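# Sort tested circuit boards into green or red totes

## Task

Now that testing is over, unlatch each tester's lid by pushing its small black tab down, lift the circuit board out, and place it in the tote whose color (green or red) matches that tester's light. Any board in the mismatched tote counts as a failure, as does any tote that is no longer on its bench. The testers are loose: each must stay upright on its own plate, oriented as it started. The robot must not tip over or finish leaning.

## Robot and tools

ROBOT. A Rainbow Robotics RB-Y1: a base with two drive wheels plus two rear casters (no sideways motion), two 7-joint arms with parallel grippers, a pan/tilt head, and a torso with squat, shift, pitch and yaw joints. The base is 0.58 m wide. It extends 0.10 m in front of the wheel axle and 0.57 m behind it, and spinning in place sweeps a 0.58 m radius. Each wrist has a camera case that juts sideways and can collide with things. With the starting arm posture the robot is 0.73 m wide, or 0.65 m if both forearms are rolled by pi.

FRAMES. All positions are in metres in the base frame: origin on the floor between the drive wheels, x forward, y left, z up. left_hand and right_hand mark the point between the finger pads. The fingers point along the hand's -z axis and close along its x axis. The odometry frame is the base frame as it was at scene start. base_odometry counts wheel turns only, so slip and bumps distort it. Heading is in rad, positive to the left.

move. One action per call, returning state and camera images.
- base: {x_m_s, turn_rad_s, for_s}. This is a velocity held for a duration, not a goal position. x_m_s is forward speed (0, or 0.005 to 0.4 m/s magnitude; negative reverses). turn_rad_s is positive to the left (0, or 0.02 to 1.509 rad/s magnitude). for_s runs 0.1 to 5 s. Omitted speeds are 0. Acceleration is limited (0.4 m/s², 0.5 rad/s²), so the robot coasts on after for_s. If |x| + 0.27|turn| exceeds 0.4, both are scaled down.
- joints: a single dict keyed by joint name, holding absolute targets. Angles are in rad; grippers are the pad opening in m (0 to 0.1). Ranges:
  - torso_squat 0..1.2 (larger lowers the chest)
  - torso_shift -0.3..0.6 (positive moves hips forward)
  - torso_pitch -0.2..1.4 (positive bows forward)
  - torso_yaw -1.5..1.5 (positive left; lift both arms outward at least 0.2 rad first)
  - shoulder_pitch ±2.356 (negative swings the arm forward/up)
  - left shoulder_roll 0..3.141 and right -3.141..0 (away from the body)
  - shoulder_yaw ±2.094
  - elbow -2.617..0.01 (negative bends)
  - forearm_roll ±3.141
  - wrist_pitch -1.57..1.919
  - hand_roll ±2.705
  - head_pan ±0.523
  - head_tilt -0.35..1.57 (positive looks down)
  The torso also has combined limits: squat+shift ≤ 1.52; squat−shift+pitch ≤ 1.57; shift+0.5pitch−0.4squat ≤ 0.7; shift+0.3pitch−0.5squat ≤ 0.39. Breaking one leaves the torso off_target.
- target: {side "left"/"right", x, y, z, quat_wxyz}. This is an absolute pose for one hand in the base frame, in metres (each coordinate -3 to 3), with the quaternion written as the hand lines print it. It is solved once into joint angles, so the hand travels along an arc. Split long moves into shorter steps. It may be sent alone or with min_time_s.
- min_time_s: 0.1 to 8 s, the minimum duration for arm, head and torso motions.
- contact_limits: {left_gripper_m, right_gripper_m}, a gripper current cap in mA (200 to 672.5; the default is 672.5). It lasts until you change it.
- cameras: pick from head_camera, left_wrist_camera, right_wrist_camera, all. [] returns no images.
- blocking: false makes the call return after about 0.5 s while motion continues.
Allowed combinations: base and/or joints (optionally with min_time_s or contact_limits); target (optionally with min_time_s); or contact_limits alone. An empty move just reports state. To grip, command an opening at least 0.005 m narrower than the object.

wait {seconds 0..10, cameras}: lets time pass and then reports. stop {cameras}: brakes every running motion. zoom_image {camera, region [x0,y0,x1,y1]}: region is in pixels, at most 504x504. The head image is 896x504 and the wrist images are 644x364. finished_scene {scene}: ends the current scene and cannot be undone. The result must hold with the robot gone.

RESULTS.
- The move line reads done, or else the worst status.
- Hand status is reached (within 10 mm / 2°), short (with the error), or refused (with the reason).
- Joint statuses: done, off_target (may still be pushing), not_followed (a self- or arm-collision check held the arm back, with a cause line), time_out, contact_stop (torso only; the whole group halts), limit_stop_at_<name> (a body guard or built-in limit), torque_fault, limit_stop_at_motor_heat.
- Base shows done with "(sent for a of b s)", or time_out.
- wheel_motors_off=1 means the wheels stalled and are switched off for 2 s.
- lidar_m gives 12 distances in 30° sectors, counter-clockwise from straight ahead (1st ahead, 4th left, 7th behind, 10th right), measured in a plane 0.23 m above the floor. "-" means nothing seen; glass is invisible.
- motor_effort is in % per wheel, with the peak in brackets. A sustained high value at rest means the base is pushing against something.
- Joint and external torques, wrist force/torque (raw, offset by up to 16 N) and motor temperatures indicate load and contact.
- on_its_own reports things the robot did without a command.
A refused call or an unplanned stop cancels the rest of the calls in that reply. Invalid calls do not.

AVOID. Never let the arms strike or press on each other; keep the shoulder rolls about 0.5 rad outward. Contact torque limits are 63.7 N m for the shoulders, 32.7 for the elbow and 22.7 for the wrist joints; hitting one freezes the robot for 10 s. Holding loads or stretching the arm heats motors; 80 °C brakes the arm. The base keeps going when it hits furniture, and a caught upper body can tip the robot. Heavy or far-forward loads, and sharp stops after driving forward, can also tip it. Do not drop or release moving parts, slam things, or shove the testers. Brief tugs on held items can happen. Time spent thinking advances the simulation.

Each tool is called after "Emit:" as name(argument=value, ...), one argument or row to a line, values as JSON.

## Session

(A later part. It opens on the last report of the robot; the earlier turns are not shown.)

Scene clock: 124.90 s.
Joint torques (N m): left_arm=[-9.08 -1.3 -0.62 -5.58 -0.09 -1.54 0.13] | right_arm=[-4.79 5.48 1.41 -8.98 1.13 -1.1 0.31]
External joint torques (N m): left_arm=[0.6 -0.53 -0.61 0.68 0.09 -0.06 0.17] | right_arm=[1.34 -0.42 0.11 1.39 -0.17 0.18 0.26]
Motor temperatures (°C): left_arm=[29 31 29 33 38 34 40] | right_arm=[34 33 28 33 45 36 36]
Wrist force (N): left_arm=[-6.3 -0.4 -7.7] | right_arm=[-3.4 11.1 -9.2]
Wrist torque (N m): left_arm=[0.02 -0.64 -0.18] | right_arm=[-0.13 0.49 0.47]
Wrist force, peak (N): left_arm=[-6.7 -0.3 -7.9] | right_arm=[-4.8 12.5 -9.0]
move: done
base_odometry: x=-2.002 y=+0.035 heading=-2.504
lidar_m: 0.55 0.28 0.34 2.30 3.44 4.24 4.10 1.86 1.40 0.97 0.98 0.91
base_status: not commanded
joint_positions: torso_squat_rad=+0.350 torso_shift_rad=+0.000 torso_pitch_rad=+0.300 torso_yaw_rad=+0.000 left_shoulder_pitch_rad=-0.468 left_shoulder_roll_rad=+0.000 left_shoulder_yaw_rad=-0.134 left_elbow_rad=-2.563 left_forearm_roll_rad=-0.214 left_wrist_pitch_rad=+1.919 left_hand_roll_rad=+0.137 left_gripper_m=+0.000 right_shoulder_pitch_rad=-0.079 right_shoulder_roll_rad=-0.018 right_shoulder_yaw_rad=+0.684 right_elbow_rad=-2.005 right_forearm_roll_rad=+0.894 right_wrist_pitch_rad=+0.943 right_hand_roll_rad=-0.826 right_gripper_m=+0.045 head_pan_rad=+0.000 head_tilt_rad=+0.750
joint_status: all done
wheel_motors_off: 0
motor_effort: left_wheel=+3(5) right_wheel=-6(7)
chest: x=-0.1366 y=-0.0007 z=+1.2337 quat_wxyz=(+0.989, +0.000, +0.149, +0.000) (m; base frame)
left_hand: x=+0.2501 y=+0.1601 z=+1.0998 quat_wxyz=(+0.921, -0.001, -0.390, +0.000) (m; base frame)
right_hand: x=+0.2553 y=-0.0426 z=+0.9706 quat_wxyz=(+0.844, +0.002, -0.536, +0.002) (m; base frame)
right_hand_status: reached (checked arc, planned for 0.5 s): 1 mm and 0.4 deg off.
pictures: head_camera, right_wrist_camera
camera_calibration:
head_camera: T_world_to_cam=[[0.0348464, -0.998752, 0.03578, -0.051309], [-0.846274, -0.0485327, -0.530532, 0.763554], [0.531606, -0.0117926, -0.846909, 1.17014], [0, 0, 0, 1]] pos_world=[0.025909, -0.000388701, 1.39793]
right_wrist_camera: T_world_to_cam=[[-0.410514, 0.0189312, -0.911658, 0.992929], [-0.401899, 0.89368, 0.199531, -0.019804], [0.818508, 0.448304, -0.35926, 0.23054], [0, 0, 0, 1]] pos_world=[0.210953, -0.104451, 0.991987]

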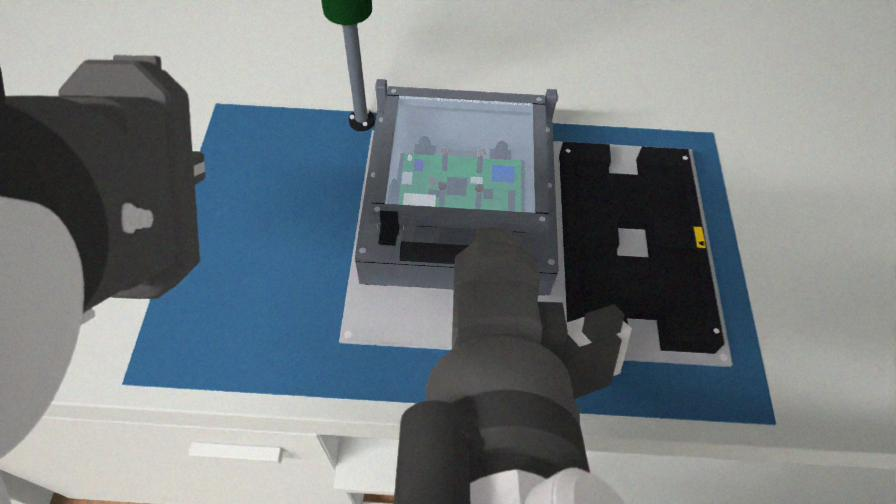

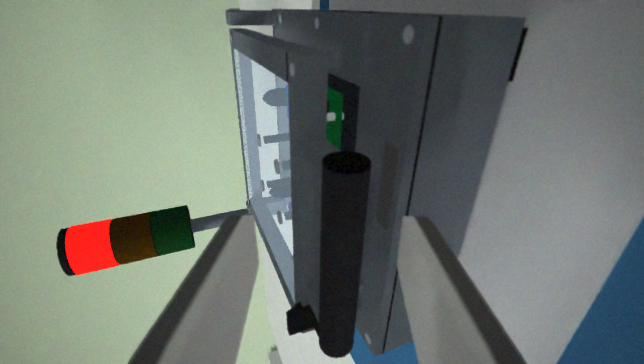

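Emit:
move(
  target={"side":"right","x":0.300,"y":-0.043,"z":0.955,"quat_wxyz":[0.8434,0,-0.5373,0]},
  min_time_s=1.5,
  cameras=["head_camera","right_wrist_camera"],
)

Scene clock: 161.70 s.
Joint torques (N m): left_arm=[-9.03 -1.22 -0.73 -5.59 -0.04 -1.53 0.14] | right_arm=[-15.54 7.3 -3.69 -5.43 0.24 -4.1 -0.44]
External joint torques (N m): left_arm=[0.67 -0.46 -0.72 0.67 0.14 -0.06 0.18] | right_arm=[-6.67 1.58 -4.39 5.11 -1.04 -2.86 -0.49]
Motor temperatures (°C): left_arm=[29 31 29 33 38 34 40] | right_arm=[34 33 28 33 45 36 36]
Wrist force (N): left_arm=[-6.3 -0.3 -7.6] | right_arm=[-2.8 2.2 34.1]
Wrist torque (N m): left_arm=[0.00 -0.64 -0.16] | right_arm=[-0.63 1.79 0.71]
Wrist force, peak (N): left_arm=[-6.1 -0.4 -8.6] | right_arm=[-3.2 4.7 43.5]
move: done
base_odometry: x=-2.002 y=+0.035 heading=-2.504
lidar_m: 0.55 0.27 0.34 2.31 3.45 4.25 4.10 1.85 1.39 0.96 0.98 0.92
base_status: not commanded
joint_positions: torso_squat_rad=+0.350 torso_shift_rad=-0.001 torso_pitch_rad=+0.299 torso_yaw_rad=+0.000 left_shoulder_pitch_rad=-0.468 left_shoulder_roll_rad=+0.000 left_shoulder_yaw_rad=-0.134 left_elbow_rad=-2.563 left_forearm_roll_rad=-0.214 left_wrist_pitch_rad=+1.919 left_hand_roll_rad=+0.137 left_gripper_m=+0.000 right_shoulder_pitch_rad=-0.220 right_shoulder_roll_rad=+0.000 right_shoulder_yaw_rad=+0.585 right_elbow_rad=-1.837 right_forearm_roll_rad=+0.838 right_wrist_pitch_rad=+0.893 right_hand_roll_rad=-0.858 right_gripper_m=+0.045 head_pan_rad=+0.000 head_tilt_rad=+0.750
joint_status: all done
wheel_motors_off: 0
motor_effort: left_wheel=+13(14) right_wheel=+4(7)
chest: x=-0.1374 y=-0.0008 z=+1.2337 quat_wxyz=(+0.989, +0.000, +0.149, +0.000) (m; base frame)
left_hand: x=+0.2495 y=+0.1600 z=+1.1002 quat_wxyz=(+0.921, -0.001, -0.390, +0.000) (m; base frame)
right_hand: x=+0.2983 y=-0.0434 z=+0.9556 quat_wxyz=(+0.844, +0.000, -0.537, +0.000) (m; base frame)
right_hand_status: reached (checked arc, planned for 1.5 s): 2 mm and 0.0 deg off.
pictures: head_camera, right_wrist_camera
camera_calibration:
head_camera: T_world_to_cam=[[0.0346559, -0.998757, 0.035833, -0.0514041], [-0.845717, -0.048412, -0.531432, 0.764132], [0.532506, -0.0118873, -0.846343, 1.17002], [0, 0, 0, 1]] pos_world=[0.024978, -0.000438648, 1.39816]
right_wrist_camera: T_world_to_cam=[[-0.407551, 0.0203074, -0.912957, 0.997359], [-0.397854, 0.895931, 0.197534, 0.00202412], [0.821958, 0.443729, -0.357058, 0.186975], [0, 0, 0, 1]] pos_world=[0.253594, -0.105034, 0.976906]

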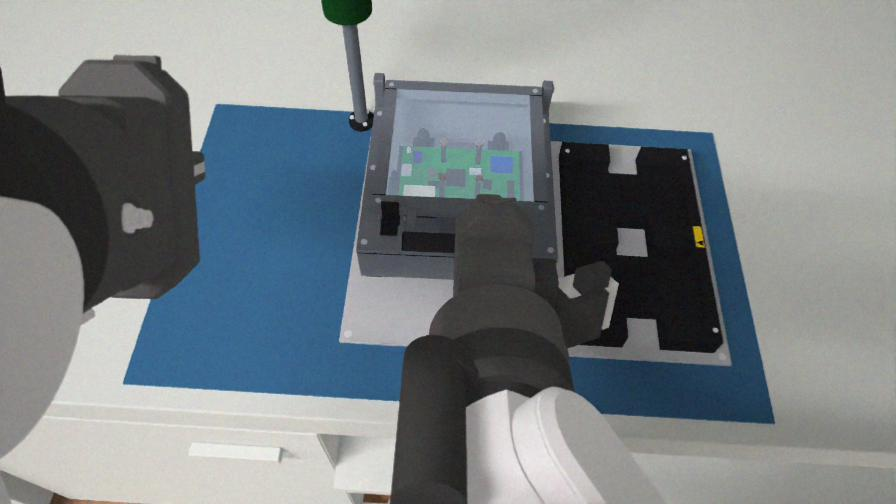

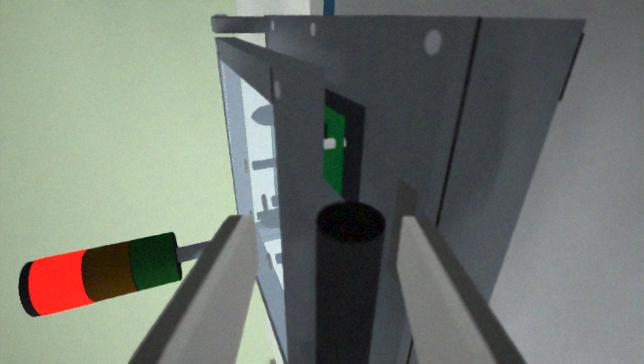

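Emit:
move(
  target={"side":"right","x":0.296,"y":-0.043,"z":0.958,"quat_wxyz":[0.8434,0,-0.5373,0]},
  min_time_s=0.8,
  cameras=[],
)

Emit:
move(
  joints={"right_gripper_m":0.008},
  contact_limits={"right_gripper_m":600},
  cameras=["head_camera","right_wrist_camera"],
)

Scene clock: 169.17 s.
Joint torques (N m): left_arm=[-8.94 -1.19 -0.59 -5.55 -0.01 -1.58 0.01] | right_arm=[-6.52 7.37 1.5 -9.8 1.34 -1.05 0.38]
External joint torques (N m): left_arm=[0.75 -0.43 -0.58 0.71 0.17 -0.11 0.05] | right_arm=[2.22 1.61 0.79 0.73 0.06 0.2 0.33]
Motor temperatures (°C): left_arm=[29 31 29 33 38 34 40] | right_arm=[34 33 28 33 45 36 36]
Wrist force (N): left_arm=[-6.5 -0.1 -8.0] | right_arm=[-3.6 10.8 -9.2]
Wrist torque (N m): left_arm=[-0.03 -0.64 -0.17] | right_arm=[-0.12 0.50 0.47]
Wrist force, peak (N): left_arm=[-6.6 -0.2 -8.1] | right_arm=[-2.4 2.9 35.6]
move: done
base_odometry: x=-2.002 y=+0.035 heading=-2.504
lidar_m: 0.55 0.27 0.33 2.31 3.45 4.23 4.10 1.86 1.40 0.97 0.99 0.91
base_status: not commanded
joint_positions: torso_squat_rad=+0.350 torso_shift_rad=+0.000 torso_pitch_rad=+0.300 torso_yaw_rad=+0.000 left_shoulder_pitch_rad=-0.468 left_shoulder_roll_rad=+0.000 left_shoulder_yaw_rad=-0.134 left_elbow_rad=-2.563 left_forearm_roll_rad=-0.214 left_wrist_pitch_rad=+1.919 left_hand_roll_rad=+0.137 left_gripper_m=+0.000 right_shoulder_pitch_rad=-0.214 right_shoulder_roll_rad=+0.000 right_shoulder_yaw_rad=+0.591 right_elbow_rad=-1.851 right_forearm_roll_rad=+0.840 right_wrist_pitch_rad=+0.900 right_hand_roll_rad=-0.852 right_gripper_m=+0.045 head_pan_rad=+0.000 head_tilt_rad=+0.750
joint_status: all done
wheel_motors_off: 0
motor_effort: left_wheel=+10(15) right_wheel=+0(5)
chest: x=-0.1367 y=-0.0008 z=+1.2337 quat_wxyz=(+0.989, +0.000, +0.149, +0.000) (m; base frame)
left_hand: x=+0.2500 y=+0.1600 z=+1.0999 quat_wxyz=(+0.921, -0.001, -0.390, +0.000) (m; base frame)
right_hand: x=+0.2967 y=-0.0430 z=+0.9577 quat_wxyz=(+0.843, +0.000, -0.537, +0.000) (m; base frame)
right_hand_status: reached (checked arc, planned for 0.8 s): 1 mm and 0.0 deg off.
pictures: none
No camera images: "cameras" was empty.

Scene clock: 170.07 s.
Joint torques (N m): left_arm=[-9.27 -1.16 -0.67 -5.51 -0.02 -1.59 0.14] | right_arm=[-12.19 7.4 0.1 -12.93 2.74 -2.89 0.41]
External joint torques (N m): left_arm=[0.41 -0.4 -0.66 0.76 0.16 -0.12 0.18] | right_arm=[-3.49 1.64 -0.62 -2.4 1.46 -1.64 0.36]
Motor temperatures (°C): left_arm=[29 31 29 33 38 34 40] | right_arm=[34 33 28 33 45 36 36]
Wrist force (N): left_arm=[-6.3 -0.2 -7.9] | right_arm=[-15.8 11.7 -6.0]
Wrist torque (N m): left_arm=[-0.02 -0.65 -0.16] | right_arm=[-0.09 0.61 0.12]
Wrist force, peak (N): left_arm=[-6.6 -0.1 -8.0] | right_arm=[-16.6 12.3 -8.0]
move: off_target
base_odometry: x=-2.002 y=+0.035 heading=-2.504
lidar_m: 0.54 0.28 0.34 2.30 3.45 4.24 4.09 1.86 1.40 0.97 0.98 0.91
base_status: not commanded
joint_positions: torso_squat_rad=+0.350 torso_shift_rad=+0.000 torso_pitch_rad=+0.300 torso_yaw_rad=+0.000 left_shoulder_pitch_rad=-0.468 left_shoulder_roll_rad=+0.000 left_shoulder_yaw_rad=-0.134 left_elbow_rad=-2.563 left_forearm_roll_rad=-0.214 left_wrist_pitch_rad=+1.919 left_hand_roll_rad=+0.137 left_gripper_m=+0.000 right_shoulder_pitch_rad=-0.212 right_shoulder_roll_rad=+0.000 right_shoulder_yaw_rad=+0.591 right_elbow_rad=-1.850 right_forearm_roll_rad=+0.839 right_wrist_pitch_rad=+0.901 right_hand_roll_rad=-0.852 right_gripper_m=+0.014 head_pan_rad=+0.000 head_tilt_rad=+0.750
joint_status: right_gripper_m off_target (ended at +0.014, target +0.008)
wheel_motors_off: 0
motor_effort: left_wheel=+10(11) right_wheel=+0(2)
contact_limits: right_gripper_m 600 mA
chest: x=-0.1366 y=-0.0008 z=+1.2337 quat_wxyz=(+0.989, +0.000, +0.149, +0.000) (m; base frame)
left_hand: x=+0.2500 y=+0.1601 z=+1.0998 quat_wxyz=(+0.921, -0.001, -0.390, +0.000) (m; base frame)
right_hand: x=+0.2961 y=-0.0432 z=+0.9566 quat_wxyz=(+0.844, +0.000, -0.536, +0.000) (m; base frame)
pictures: head_camera, right_wrist_camera
camera_calibration:
head_camera: T_world_to_cam=[[0.0347972, -0.998754, 0.0357643, -0.0513228], [-0.846278, -0.0484826, -0.530532, 0.763522], [0.531605, -0.0118056, -0.84691, 1.17016], [0, 0, 0, 1]] pos_world=[0.0258767, -0.000427034, 1.39793]
right_wrist_camera: T_world_to_cam=[[-0.409849, 0.0199932, -0.911934, 0.997033], [-0.397058, 0.89616, 0.198096, -0.0000034036], [0.8212, 0.443281, -0.359352, 0.191419], [0, 0, 0, 1]] pos_world=[0.251438, -0.104783, 0.978016]

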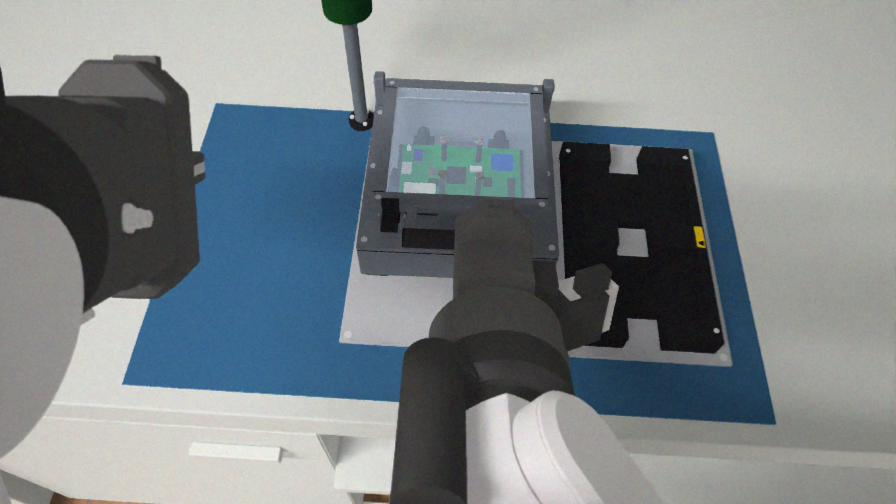

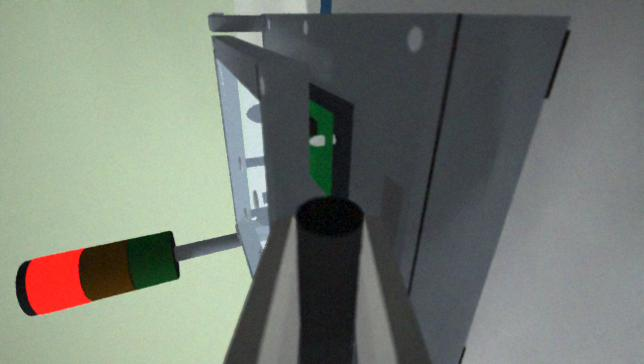

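Gripped. Now the tab.

Emit:
move(
  target={"side":"left","x":0.311,"y":0.05,"z":1.0,"quat_wxyz":[0.986,-0.099,-0.130,0.013]},
  min_time_s=2,
  cameras=["head_camera","left_wrist_camera"],
)

Emit:
zoom_image(
  camera="head_camera",
  region=[300, 120, 600, 320],
)

Scene clock: 176.53 s.
Joint torques (N m): left_arm=[-16.79 0.65 1.94 -6.59 0.34 -0.96 0.27] | right_arm=[-12.67 7.44 -0.67 -13.09 2.7 -3.11 0.38]
External joint torques (N m): left_arm=[0.4 0.71 1.17 1.72 0.2 -0.26 0.29] | right_arm=[-3.97 1.68 -1.4 -2.56 1.41 -1.87 0.32]
Motor temperatures (°C): left_arm=[29 31 29 33 38 34 40] | right_arm=[34 33 28 33 45 36 36]
Wrist force (N): left_arm=[-3.0 1.0 -9.2] | right_arm=[-15.8 11.3 -3.1]
Wrist torque (N m): left_arm=[-0.08 -0.45 -0.16] | right_arm=[-0.11 0.65 0.13]
Wrist force, peak (N): left_arm=[-3.8 0.5 -9.7] | right_arm=[-16.6 11.7 -9.4]
move: done
base_odometry: x=-2.002 y=+0.035 heading=-2.504
lidar_m: 0.55 0.27 0.33 2.30 3.44 4.26 4.09 1.85 1.41 0.97 0.98 0.91
base_status: not commanded
joint_positions: torso_squat_rad=+0.350 torso_shift_rad=+0.000 torso_pitch_rad=+0.300 torso_yaw_rad=+0.000 left_shoulder_pitch_rad=-0.872 left_shoulder_roll_rad=+0.001 left_shoulder_yaw_rad=-0.068 left_elbow_rad=-1.713 left_forearm_roll_rad=+0.167 left_wrist_pitch_rad=+1.907 left_hand_roll_rad=+0.465 left_gripper_m=+0.000 right_shoulder_pitch_rad=-0.212 right_shoulder_roll_rad=+0.000 right_shoulder_yaw_rad=+0.592 right_elbow_rad=-1.850 right_forearm_roll_rad=+0.839 right_wrist_pitch_rad=+0.901 right_hand_roll_rad=-0.852 right_gripper_m=+0.014 head_pan_rad=+0.000 head_tilt_rad=+0.750
joint_status: all done
wheel_motors_off: 0
motor_effort: left_wheel=+8(11) right_wheel=-1(3)
contact_limits: right_gripper_m 600 mA
chest: x=-0.1366 y=-0.0008 z=+1.2337 quat_wxyz=(+0.989, +0.000, +0.149, +0.000) (m; base frame)
left_hand: x=+0.3108 y=+0.0499 z=+1.0001 quat_wxyz=(+0.986, -0.099, -0.130, +0.013) (m; base frame)
left_hand_status: reached (checked arc, planned for 2.0 s): 0 mm and 0.0 deg off.
right_hand: x=+0.2960 y=-0.0431 z=+0.9565 quat_wxyz=(+0.844, +0.000, -0.536, +0.000) (m; base frame)
pictures: head_camera, left_wrist_camera
camera_calibration:
head_camera: T_world_to_cam=[[0.0348143, -0.998754, 0.0357585, -0.0513135], [-0.846278, -0.048494, -0.53053, 0.76352], [0.531603, -0.0117916, -0.846911, 1.17016], [0, 0, 0, 1]] pos_world=[0.0258775, -0.000425397, 1.39792]
left_wrist_camera: T_world_to_cam=[[0.968761, 0.0639574, 0.239608, -0.545286], [-0.108318, -0.760019, 0.64081, -0.535008], [0.223091, -0.646746, -0.729349, 0.76138], [0, 0, 0, 1]] pos_world=[0.300444, 0.120678, 1.02881]

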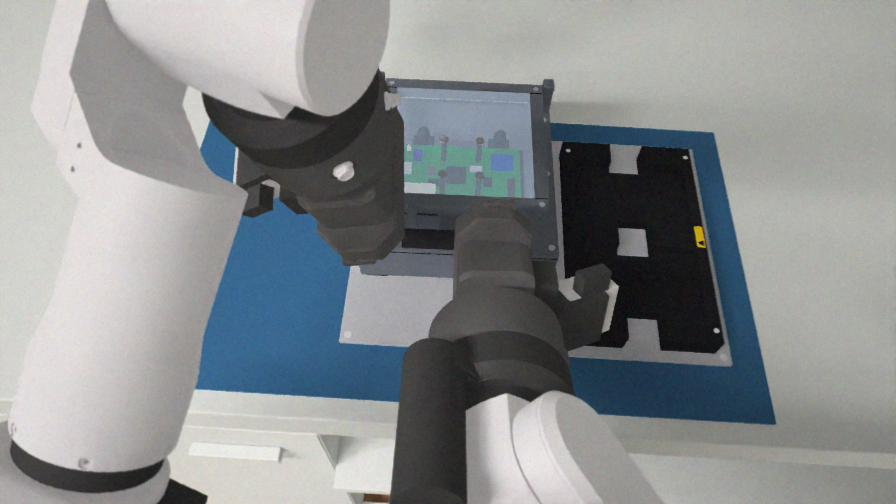

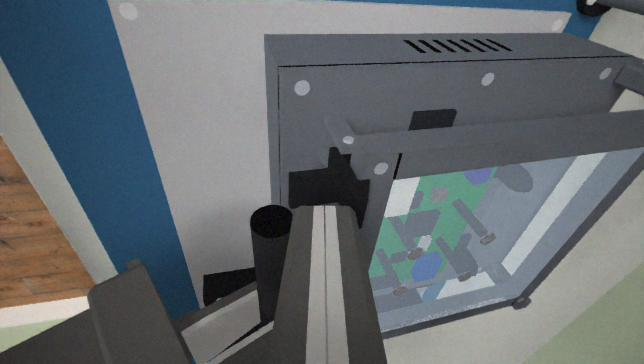

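Scaled by 1.680 from the camera's 896x504 image, which has a finer 1280x720 frame.

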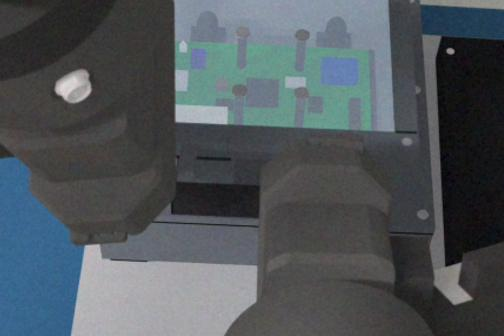

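Emit:
move(
  target={"side":"left","x":0.311,"y":0.049,"z":0.984,"quat_wxyz":[0.986,-0.099,-0.130,0.013]},
  min_time_s=0.8,
  cameras=["left_wrist_camera"],
)

Emit:
move(
  target={"side":"left","x":0.311,"y":0.049,"z":0.971,"quat_wxyz":[0.986,-0.099,-0.130,0.013]},
  min_time_s=0.8,
  cameras=["left_wrist_camera"],
)

Scene clock: 182.83 s.
Joint torques (N m): left_arm=[-12.26 -1.13 -0.77 -4.71 0.01 -0.46 -0.33] | right_arm=[-14.95 7.86 -0.36 -15.91 3.16 -4.1 0.34]
External joint torques (N m): left_arm=[4.76 -0.84 -1.54 3.81 -0.13 0.24 -0.31] | right_arm=[-6.26 2.1 -1.08 -5.39 1.87 -2.86 0.29]
Motor temperatures (°C): left_arm=[29 31 29 33 38 34 40] | right_arm=[34 33 28 33 45 36 36]
Wrist force (N): left_arm=[-1.4 -0.9 -1.5] | right_arm=[-22.5 9.7 -14.5]
Wrist torque (N m): left_arm=[-0.10 -0.46 -0.16] | right_arm=[-0.05 0.53 0.18]
Wrist force, peak (N): left_arm=[-3.2 1.2 -9.4] | right_arm=[-22.9 9.6 -15.8]
move: done
base_odometry: x=-2.002 y=+0.035 heading=-2.504
lidar_m: 0.54 0.28 0.34 2.31 3.44 4.25 4.10 1.85 1.40 0.96 0.98 0.91
base_status: not commanded
joint_positions: torso_squat_rad=+0.350 torso_shift_rad=+0.000 torso_pitch_rad=+0.300 torso_yaw_rad=+0.000 left_shoulder_pitch_rad=-0.844 left_shoulder_roll_rad=+0.001 left_shoulder_yaw_rad=-0.082 left_elbow_rad=-1.688 left_forearm_roll_rad=+0.162 left_wrist_pitch_rad=+1.856 left_hand_roll_rad=+0.460 left_gripper_m=+0.000 right_shoulder_pitch_rad=-0.212 right_shoulder_roll_rad=+0.000 right_shoulder_yaw_rad=+0.591 right_elbow_rad=-1.849 right_forearm_roll_rad=+0.839 right_wrist_pitch_rad=+0.901 right_hand_roll_rad=-0.852 right_gripper_m=+0.014 head_pan_rad=+0.000 head_tilt_rad=+0.750
joint_status: all done
wheel_motors_off: 0
motor_effort: left_wheel=+9(11) right_wheel=-2(2)
contact_limits: right_gripper_m 600 mA
chest: x=-0.1366 y=-0.0008 z=+1.2337 quat_wxyz=(+0.989, +0.000, +0.149, +0.000) (m; base frame)
left_hand: x=+0.3114 y=+0.0489 z=+0.9847 quat_wxyz=(+0.986, -0.099, -0.131, +0.013) (m; base frame)
left_hand_status: reached (checked arc, planned for 0.8 s): 1 mm and 0.1 deg off.
right_hand: x=+0.2958 y=-0.0433 z=+0.9559 quat_wxyz=(+0.845, -0.001, -0.535, +0.000) (m; base frame)
pictures: left_wrist_camera
camera_calibration:
left_wrist_camera: T_world_to_cam=[[0.968456, 0.0643104, 0.240745, -0.543124], [-0.108854, -0.759882, 0.640882, -0.525689], [0.224153, -0.646872, -0.728912, 0.748612], [0, 0, 0, 1]] pos_world=[0.300965, 0.119723, 1.01333]

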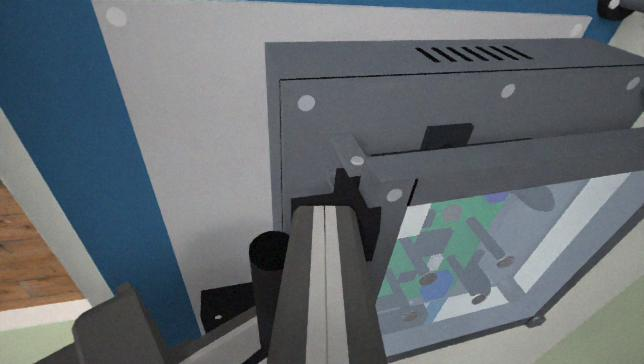

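Scene clock: 183.97 s.
Joint torques (N m): left_arm=[-5.89 4.83 1.6 4.17 -3.33 -8.35 -0.06] | right_arm=[-5.67 8.44 6.17 -8.16 -0.73 -1.65 0.43]
External joint torques (N m): left_arm=[10.98 5.29 0.83 12.83 -3.47 -7.64 -0.05] | right_arm=[3.11 2.69 5.47 2.37 -2.01 -0.4 0.38]
Motor temperatures (°C): left_arm=[29 31 29 33 38 34 40] | right_arm=[34 33 28 33 45 36 36]
Wrist force (N): left_arm=[-37.7 -2.0 65.6] | right_arm=[6.2 2.5 -28.0]
Wrist torque (N m): left_arm=[0.40 0.14 -0.39] | right_arm=[-0.22 0.81 0.24]
Wrist force, peak (N): left_arm=[-38.5 -0.5 68.1] | right_arm=[-26.2 14.5 -54.7]
move: done
base_odometry: x=-2.002 y=+0.035 heading=-2.504
lidar_m: 0.55 0.28 0.34 2.30 3.45 4.25 4.10 1.86 1.40 0.97 0.97 0.92
base_status: not commanded
joint_positions: torso_squat_rad=+0.350 torso_shift_rad=-0.001 torso_pitch_rad=+0.298 torso_yaw_rad=+0.000 left_shoulder_pitch_rad=-0.822 left_shoulder_roll_rad=+0.000 left_shoulder_yaw_rad=-0.092 left_elbow_rad=-1.674 left_forearm_roll_rad=+0.160 left_wrist_pitch_rad=+1.819 left_hand_roll_rad=+0.455 left_gripper_m=+0.000 right_shoulder_pitch_rad=-0.214 right_shoulder_roll_rad=+0.000 right_shoulder_yaw_rad=+0.590 right_elbow_rad=-1.851 right_forearm_roll_rad=+0.840 right_wrist_pitch_rad=+0.901 right_hand_roll_rad=-0.852 right_gripper_m=+0.014 head_pan_rad=+0.000 head_tilt_rad=+0.750
joint_status: all done
wheel_motors_off: 0
motor_effort: left_wheel=+12(12) right_wheel=+1(3)
contact_limits: right_gripper_m 600 mA
chest: x=-0.1380 y=-0.0008 z=+1.2338 quat_wxyz=(+0.989, +0.001, +0.148, +0.000) (m; base frame)
left_hand: x=+0.3098 y=+0.0480 z=+0.9746 quat_wxyz=(+0.986, -0.100, -0.132, +0.012) (m; base frame)
left_hand_status: reached (checked arc, planned for 0.8 s): 4 mm and 0.3 deg off.
right_hand: x=+0.2963 y=-0.0436 z=+0.9590 quat_wxyz=(+0.843, +0.000, -0.538, +0.000) (m; base frame)
pictures: left_wrist_camera
camera_calibration:
left_wrist_camera: T_world_to_cam=[[0.967803, 0.0622728, 0.243883, -0.541828], [-0.112882, -0.758637, 0.64166, -0.519688], [0.224977, -0.648531, -0.727182, 0.739148], [0, 0, 0, 1]] pos_world=[0.299428, 0.118847, 1.0031]

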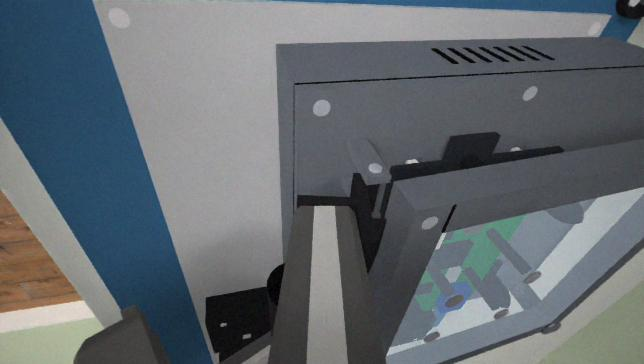

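Emit:
move(
  target={"side":"right","x":0.299,"y":-0.043,"z":0.983,"quat_wxyz":[0.8434,0,-0.5373,0]},
  min_time_s=1.2,
  cameras=["right_wrist_camera","left_wrist_camera"],
)

Scene clock: 190.60 s.
Joint torques (N m): left_arm=[-5.92 4.77 1.89 4.18 -3.32 -7.83 -0.03] | right_arm=[-12.34 8.31 3.15 -12.84 1.12 -3.05 0.58]
External joint torques (N m): left_arm=[10.95 5.22 1.12 12.83 -3.46 -7.11 -0.01] | right_arm=[-3.22 2.64 2.59 -2.42 -0.15 -1.69 0.53]
Motor temperatures (°C): left_arm=[29 31 29 32 38 35 40] | right_arm=[34 33 28 33 45 36 36]
Wrist force (N): left_arm=[-36.4 -2.4 64.3] | right_arm=[-7.4 6.3 -19.5]
Wrist torque (N m): left_arm=[0.39 0.09 -0.41] | right_arm=[-0.19 0.96 0.16]
Wrist force, peak (N): left_arm=[-39.6 -1.5 70.3] | right_arm=[-2.6 4.5 -32.3]
move: done
base_odometry: x=-2.002 y=+0.035 heading=-2.504
lidar_m: 0.55 0.27 0.34 2.30 3.44 4.24 4.10 1.85 1.40 0.98 0.97 0.91
base_status: not commanded
joint_positions: torso_squat_rad=+0.350 torso_shift_rad=-0.001 torso_pitch_rad=+0.297 torso_yaw_rad=+0.000 left_shoulder_pitch_rad=-0.822 left_shoulder_roll_rad=+0.000 left_shoulder_yaw_rad=-0.092 left_elbow_rad=-1.674 left_forearm_roll_rad=+0.160 left_wrist_pitch_rad=+1.819 left_hand_roll_rad=+0.455 left_gripper_m=+0.000 right_shoulder_pitch_rad=-0.240 right_shoulder_roll_rad=+0.000 right_shoulder_yaw_rad=+0.590 right_elbow_rad=-1.924 right_forearm_roll_rad=+0.784 right_wrist_pitch_rad=+0.977 right_hand_roll_rad=-0.777 right_gripper_m=+0.014 head_pan_rad=+0.000 head_tilt_rad=+0.750
joint_status: all done
wheel_motors_off: 0
motor_effort: left_wheel=+12(14) right_wheel=+1(2)
contact_limits: right_gripper_m 600 mA
chest: x=-0.1380 y=-0.0008 z=+1.2338 quat_wxyz=(+0.989, +0.001, +0.148, +0.000) (m; base frame)
left_hand: x=+0.3098 y=+0.0480 z=+0.9746 quat_wxyz=(+0.986, -0.100, -0.132, +0.012) (m; base frame)
right_hand: x=+0.2988 y=-0.0436 z=+0.9822 quat_wxyz=(+0.844, -0.001, -0.537, +0.000) (m; base frame)
right_hand_status: reached (checked arc, planned for 1.2 s): 1 mm and 0.1 deg off.
pictures: left_wrist_camera, right_wrist_camera
camera_calibration:
left_wrist_camera: T_world_to_cam=[[0.967761, 0.0622692, 0.244053, -0.54197], [-0.113003, -0.75862, 0.641659, -0.519672], [0.225099, -0.648551, -0.727126, 0.739091], [0, 0, 0, 1]] pos_world=[0.299404, 0.118852, 1.00313]
right_wrist_camera: T_world_to_cam=[[-0.408432, 0.0197978, -0.912574, 1.02168], [-0.396607, 0.896611, 0.196957, -0.00261842], [0.822123, 0.442377, -0.358352, 0.197311], [0, 0, 0, 1]] pos_world=[0.254033, -0.105165, 1.00358]

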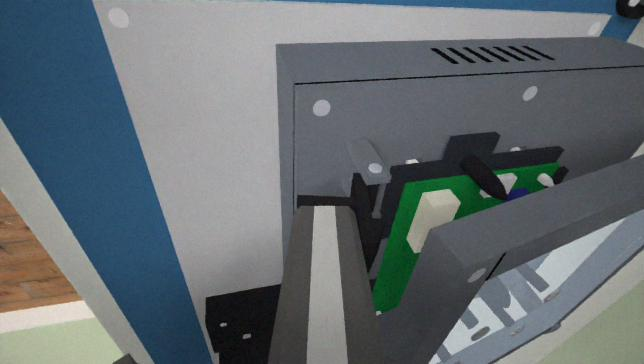

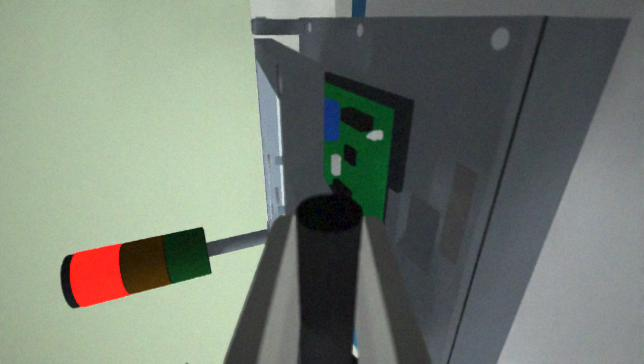

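Lid is free.

Emit:
move(
  target={"side":"left","x":0.311,"y":0.07,"z":1.03,"quat_wxyz":[0.986,-0.099,-0.130,0.013]},
  min_time_s=1,
  cameras=[],
)

Emit:
move(
  target={"side":"left","x":0.25,"y":0.18,"z":1.10,"quat_wxyz":[0.924,0,-0.383,0]},
  min_time_s=1.5,
  cameras=[],
)

Emit:
move(
  target={"side":"right","x":0.307,"y":-0.043,"z":1.01,"quat_wxyz":[0.887,0,-0.462,0]},
  min_time_s=1.2,
  cameras=[],
)

Emit:
move(
  target={"side":"right","x":0.317,"y":-0.043,"z":1.039,"quat_wxyz":[0.94,0,-0.342,0]},
  min_time_s=1.2,
  cameras=[],
)

Emit:
move(
  target={"side":"right","x":0.341,"y":-0.043,"z":1.074,"quat_wxyz":[0.9537,0,-0.3007,0]},
  min_time_s=1.2,
  cameras=["head_camera"],
)

Scene clock: 202.87 s.
Joint torques (N m): left_arm=[-17.22 4.05 3.25 -6.78 0.05 -0.38 0.07] | right_arm=[-13.22 8.44 0.28 -8.6 0.78 -4.37 0.63]
External joint torques (N m): left_arm=[0.66 1.15 -1.02 0.5 0.05 0.32 0.09] | right_arm=[-4.13 2.76 -0.29 1.82 -0.49 -3.02 0.58]
Motor temperatures (°C): left_arm=[29 31 29 32 38 35 40] | right_arm=[34 33 28 33 45 36 36]
Wrist force (N): left_arm=[-3.2 1.4 -9.0] | right_arm=[-10.8 1.8 15.4]
Wrist torque (N m): left_arm=[-0.13 -0.47 -0.18] | right_arm=[-0.11 0.83 0.25]
Wrist force, peak (N): left_arm=[-36.4 -2.4 64.7] | right_arm=[-12.7 3.4 20.9]
move: done
base_odometry: x=-2.002 y=+0.035 heading=-2.504
lidar_m: 0.55 0.28 0.34 2.30 3.44 4.24 4.10 1.85 1.41 0.96 0.96 0.91
base_status: not commanded
joint_positions: torso_squat_rad=+0.350 torso_shift_rad=+0.000 torso_pitch_rad=+0.299 torso_yaw_rad=+0.000 left_shoulder_pitch_rad=-0.943 left_shoulder_roll_rad=+0.276 left_shoulder_yaw_rad=-0.223 left_elbow_rad=-1.770 left_forearm_roll_rad=+0.502 left_wrist_pitch_rad=+1.919 left_hand_roll_rad=+0.710 left_gripper_m=+0.000 right_shoulder_pitch_rad=-0.239 right_shoulder_roll_rad=+0.000 right_shoulder_yaw_rad=+0.591 right_elbow_rad=-1.925 right_forearm_roll_rad=+0.784 right_wrist_pitch_rad=+0.978 right_hand_roll_rad=-0.777 right_gripper_m=+0.014 head_pan_rad=+0.000 head_tilt_rad=+0.750
joint_status: all done
wheel_motors_off: 0
motor_effort: left_wheel=+12(13) right_wheel=+0(2)
contact_limits: right_gripper_m 600 mA
chest: x=-0.1371 y=-0.0009 z=+1.2337 quat_wxyz=(+0.989, +0.001, +0.149, +0.000) (m; base frame)
left_hand: x=+0.3116 y=+0.0700 z=+1.0291 quat_wxyz=(+0.986, -0.100, -0.130, +0.013) (m; base frame)
left_hand_status: reached (checked arc, planned for 1.0 s): 1 mm and 0.1 deg off.
right_hand: x=+0.2991 y=-0.0436 z=+0.9816 quat_wxyz=(+0.844, -0.001, -0.536, +0.000) (m; base frame)
pictures: none
No camera images: "cameras" was empty.

Scene clock: 204.70 s.
Joint torques (N m): left_arm=[-9.71 6.12 4.48 -4.65 -0.69 -1.2 0.29] | right_arm=[-13.57 8 0.38 -9.2 0.86 -4.47 0.66]
External joint torques (N m): left_arm=[0.93 0.52 -1.25 0.3 0.32 -0.26 0.32] | right_arm=[-4.48 2.32 -0.19 1.22 -0.41 -3.12 0.61]
Motor temperatures (°C): left_arm=[29 31 29 32 38 35 40] | right_arm=[34 33 28 33 45 36 36]
Wrist force (N): left_arm=[-6.4 0.2 -8.1] | right_arm=[-11.5 2.1 11.9]
Wrist torque (N m): left_arm=[-0.06 -0.67 -0.19] | right_arm=[-0.18 0.78 0.21]
Wrist force, peak (N): left_arm=[-4.0 1.4 -9.5] | right_arm=[-11.0 1.0 16.4]
move: done
base_odometry: x=-2.002 y=+0.035 heading=-2.504
lidar_m: 0.55 0.28 0.34 2.30 3.44 4.25 4.10 1.84 1.41 0.97 0.98 0.92
base_status: not commanded
joint_positions: torso_squat_rad=+0.350 torso_shift_rad=+0.000 torso_pitch_rad=+0.299 torso_yaw_rad=+0.000 left_shoulder_pitch_rad=-0.596 left_shoulder_roll_rad=+0.691 left_shoulder_yaw_rad=-0.323 left_elbow_rad=-2.571 left_forearm_roll_rad=+0.280 left_wrist_pitch_rad=+1.888 left_hand_roll_rad=+0.867 left_gripper_m=+0.000 right_shoulder_pitch_rad=-0.239 right_shoulder_roll_rad=+0.000 right_shoulder_yaw_rad=+0.591 right_elbow_rad=-1.925 right_forearm_roll_rad=+0.784 right_wrist_pitch_rad=+0.978 right_hand_roll_rad=-0.777 right_gripper_m=+0.014 head_pan_rad=+0.000 head_tilt_rad=+0.750
joint_status: all done
wheel_motors_off: 0
motor_effort: left_wheel=+12(13) right_wheel=+3(3)
contact_limits: right_gripper_m 600 mA
chest: x=-0.1371 y=-0.0009 z=+1.2337 quat_wxyz=(+0.989, +0.001, +0.149, +0.000) (m; base frame)
left_hand: x=+0.2505 y=+0.1796 z=+1.0999 quat_wxyz=(+0.924, +0.000, -0.383, +0.000) (m; base frame)
left_hand_status: reached (checked arc, planned for 1.5 s): 1 mm and 0.0 deg off.
right_hand: x=+0.2991 y=-0.0436 z=+0.9815 quat_wxyz=(+0.844, -0.001, -0.536, +0.000) (m; base frame)
pictures: none
No camera images: "cameras" was empty.

Scene clock: 206.23 s.
Joint torques (N m): left_arm=[-9.47 6.14 4.82 -4.72 -0.7 -1.13 0.31] | right_arm=[-15.66 5.99 -0.32 -9.37 0.22 -3.81 0.63]
External joint torques (N m): left_arm=[1.16 0.54 -0.91 0.23 0.31 -0.19 0.35] | right_arm=[-4.16 1.05 -0.04 0.35 -0.9 -2.39 0.58]
Motor temperatures (°C): left_arm=[29 31 29 32 38 35 40] | right_arm=[34 33 28 33 45 36 36]
Wrist force (N): left_arm=[-6.1 -0.3 -7.8] | right_arm=[-8.8 4.8 -2.0]
Wrist torque (N m): left_arm=[0.00 -0.65 -0.20] | right_arm=[-0.20 0.50 0.14]
Wrist force, peak (N): left_arm=[-6.5 -0.1 -8.1] | right_arm=[-12.7 19.3 6.7]
move: done
base_odometry: x=-2.002 y=+0.035 heading=-2.504
lidar_m: 0.54 0.28 0.33 2.30 3.44 4.25 4.10 1.86 1.40 0.97 0.98 0.92
base_status: not commanded
joint_positions: torso_squat_rad=+0.350 torso_shift_rad=+0.000 torso_pitch_rad=+0.300 torso_yaw_rad=+0.000 left_shoulder_pitch_rad=-0.596 left_shoulder_roll_rad=+0.691 left_shoulder_yaw_rad=-0.323 left_elbow_rad=-2.571 left_forearm_roll_rad=+0.280 left_wrist_pitch_rad=+1.888 left_hand_roll_rad=+0.867 left_gripper_m=+0.000 right_shoulder_pitch_rad=-0.418 right_shoulder_roll_rad=+0.000 right_shoulder_yaw_rad=+0.537 right_elbow_rad=-2.016 right_forearm_roll_rad=+0.533 right_wrist_pitch_rad=+1.321 right_hand_roll_rad=-0.607 right_gripper_m=+0.014 head_pan_rad=+0.000 head_tilt_rad=+0.750
joint_status: all done
wheel_motors_off: 0
motor_effort: left_wheel=+11(13) right_wheel=+0(2)
contact_limits: right_gripper_m 600 mA
chest: x=-0.1368 y=-0.0008 z=+1.2337 quat_wxyz=(+0.989, +0.001, +0.149, +0.000) (m; base frame)
left_hand: x=+0.2507 y=+0.1796 z=+1.0997 quat_wxyz=(+0.924, +0.000, -0.383, +0.000) (m; base frame)
right_hand: x=+0.3068 y=-0.0433 z=+1.0093 quat_wxyz=(+0.887, +0.000, -0.461, +0.000) (m; base frame)
right_hand_status: reached (checked arc, planned for 1.2 s): 1 mm and 0.1 deg off.
pictures: none
No camera images: "cameras" was empty.

Scene clock: 207.77 s.
Joint torques (N m): left_arm=[-9.42 6.02 4.78 -4.67 -0.81 -1.17 0.28] | right_arm=[-14.43 4.75 -0.67 -8.13 -0.43 0.57 0.78]
External joint torques (N m): left_arm=[1.21 0.43 -0.95 0.29 0.19 -0.22 0.32] | right_arm=[1.11 1.93 0.65 0.36 -1.27 1.74 0.75]
Motor temperatures (°C): left_arm=[29 31 29 32 38 35 40] | right_arm=[35 33 28 33 45 36 36]
Wrist force (N): left_arm=[-6.4 0.0 -7.8] | right_arm=[5.0 12.1 -24.0]
Wrist torque (N m): left_arm=[-0.05 -0.67 -0.19] | right_arm=[-0.09 0.21 0.02]
Wrist force, peak (N): left_arm=[-6.4 0.2 -8.2] | right_arm=[1.1 11.3 -29.8]
move: done
base_odometry: x=-2.002 y=+0.035 heading=-2.504
lidar_m: 0.54 0.27 0.34 2.30 3.44 4.25 4.10 1.85 1.41 0.97 0.98 0.91
base_status: not commanded
joint_positions: torso_squat_rad=+0.350 torso_shift_rad=+0.000 torso_pitch_rad=+0.300 torso_yaw_rad=+0.000 left_shoulder_pitch_rad=-0.596 left_shoulder_roll_rad=+0.691 left_shoulder_yaw_rad=-0.323 left_elbow_rad=-2.571 left_forearm_roll_rad=+0.280 left_wrist_pitch_rad=+1.888 left_hand_roll_rad=+0.867 left_gripper_m=+0.000 right_shoulder_pitch_rad=-0.726 right_shoulder_roll_rad=+0.000 right_shoulder_yaw_rad=+0.388 right_elbow_rad=-1.969 right_forearm_roll_rad=+0.253 right_wrist_pitch_rad=+1.742 right_hand_roll_rad=-0.533 right_gripper_m=+0.014 head_pan_rad=+0.000 head_tilt_rad=+0.750
joint_status: all done
wheel_motors_off: 0
motor_effort: left_wheel=+4(13) right_wheel=-6(7)
contact_limits: right_gripper_m 600 mA
chest: x=-0.1363 y=-0.0008 z=+1.2337 quat_wxyz=(+0.989, +0.001, +0.150, +0.000) (m; base frame)
left_hand: x=+0.2511 y=+0.1797 z=+1.0994 quat_wxyz=(+0.924, +0.000, -0.382, +0.000) (m; base frame)
right_hand: x=+0.3175 y=-0.0431 z=+1.0388 quat_wxyz=(+0.940, +0.000, -0.342, +0.000) (m; base frame)
right_hand_status: reached (checked arc, planned for 1.2 s): 1 mm and 0.0 deg off.
pictures: none
No camera images: "cameras" was empty.

Scene clock: 209.30 s.
Joint torques (N m): left_arm=[-9.71 6.43 4.54 -4.66 -0.76 -1.2 0.27] | right_arm=[-19.62 2.37 -2.02 -7.27 -0.26 -1.15 0.51]
External joint torques (N m): left_arm=[0.92 0.84 -1.18 0.3 0.25 -0.25 0.3] | right_arm=[-1.27 1.58 -0.43 0.66 -0.97 -0.07 0.47]
Motor temperatures (°C): left_arm=[29 31 29 32 38 35 40] | right_arm=[35 33 28 33 45 36 36]
Wrist force (N): left_arm=[-6.4 0.1 -7.9] | right_arm=[-0.1 8.7 -17.9]
Wrist torque (N m): left_arm=[-0.04 -0.66 -0.20] | right_arm=[-0.06 0.63 0.26]
Wrist force, peak (N): left_arm=[-6.6 0.0 -8.0] | right_arm=[5.6 12.3 -25.8]
move: done
base_odometry: x=-2.002 y=+0.035 heading=-2.504
lidar_m: 0.54 0.28 0.34 2.30 3.44 4.25 4.10 1.86 1.40 0.96 0.97 0.90
base_status: not commanded
joint_positions: torso_squat_rad=+0.350 torso_shift_rad=+0.000 torso_pitch_rad=+0.300 torso_yaw_rad=+0.000 left_shoulder_pitch_rad=-0.596 left_shoulder_roll_rad=+0.691 left_shoulder_yaw_rad=-0.323 left_elbow_rad=-2.571 left_forearm_roll_rad=+0.280 left_wrist_pitch_rad=+1.888 left_hand_roll_rad=+0.867 left_gripper_m=+0.000 right_shoulder_pitch_rad=-0.939 right_shoulder_roll_rad=+0.000 right_shoulder_yaw_rad=+0.262 right_elbow_rad=-1.852 right_forearm_roll_rad=+0.141 right_wrist_pitch_rad=+1.883 right_hand_roll_rad=-0.501 right_gripper_m=+0.014 head_pan_rad=+0.000 head_tilt_rad=+0.750
joint_status: all done
wheel_motors_off: 0
motor_effort: left_wheel=+5(7) right_wheel=-3(8)
contact_limits: right_gripper_m 600 mA
chest: x=-0.1366 y=-0.0008 z=+1.2337 quat_wxyz=(+0.989, +0.001, +0.149, +0.000) (m; base frame)
left_hand: x=+0.2509 y=+0.1796 z=+1.0996 quat_wxyz=(+0.924, +0.000, -0.382, +0.000) (m; base frame)
right_hand: x=+0.3403 y=-0.0433 z=+1.0743 quat_wxyz=(+0.953, +0.000, -0.302, +0.000) (m; base frame)
right_hand_status: reached (checked arc, planned for 1.2 s): 1 mm and 0.1 deg off.
pictures: head_camera
camera_calibration:
head_camera: T_world_to_cam=[[0.0347492, -0.998759, 0.0356879, -0.0512836], [-0.846272, -0.0484014, -0.530548, 0.763568], [0.531617, -0.0117655, -0.846903, 1.17014], [0, 0, 0, 1]] pos_world=[0.0259042, -0.000494905, 1.39793]

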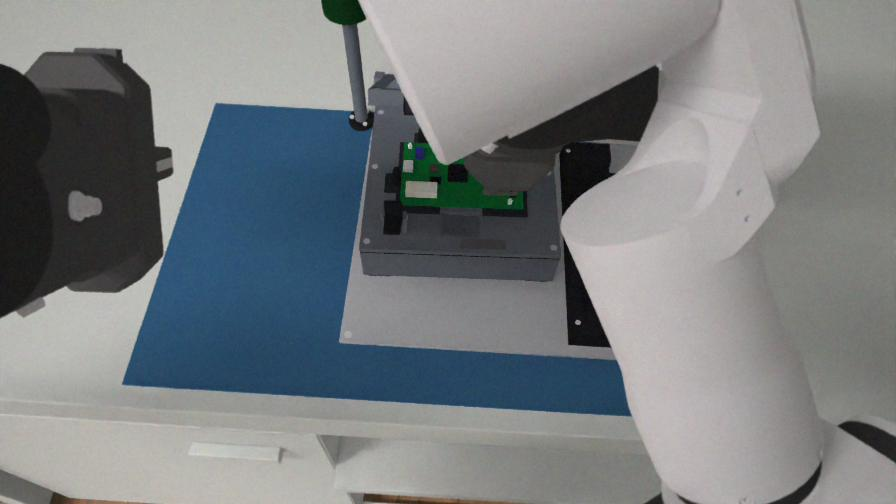

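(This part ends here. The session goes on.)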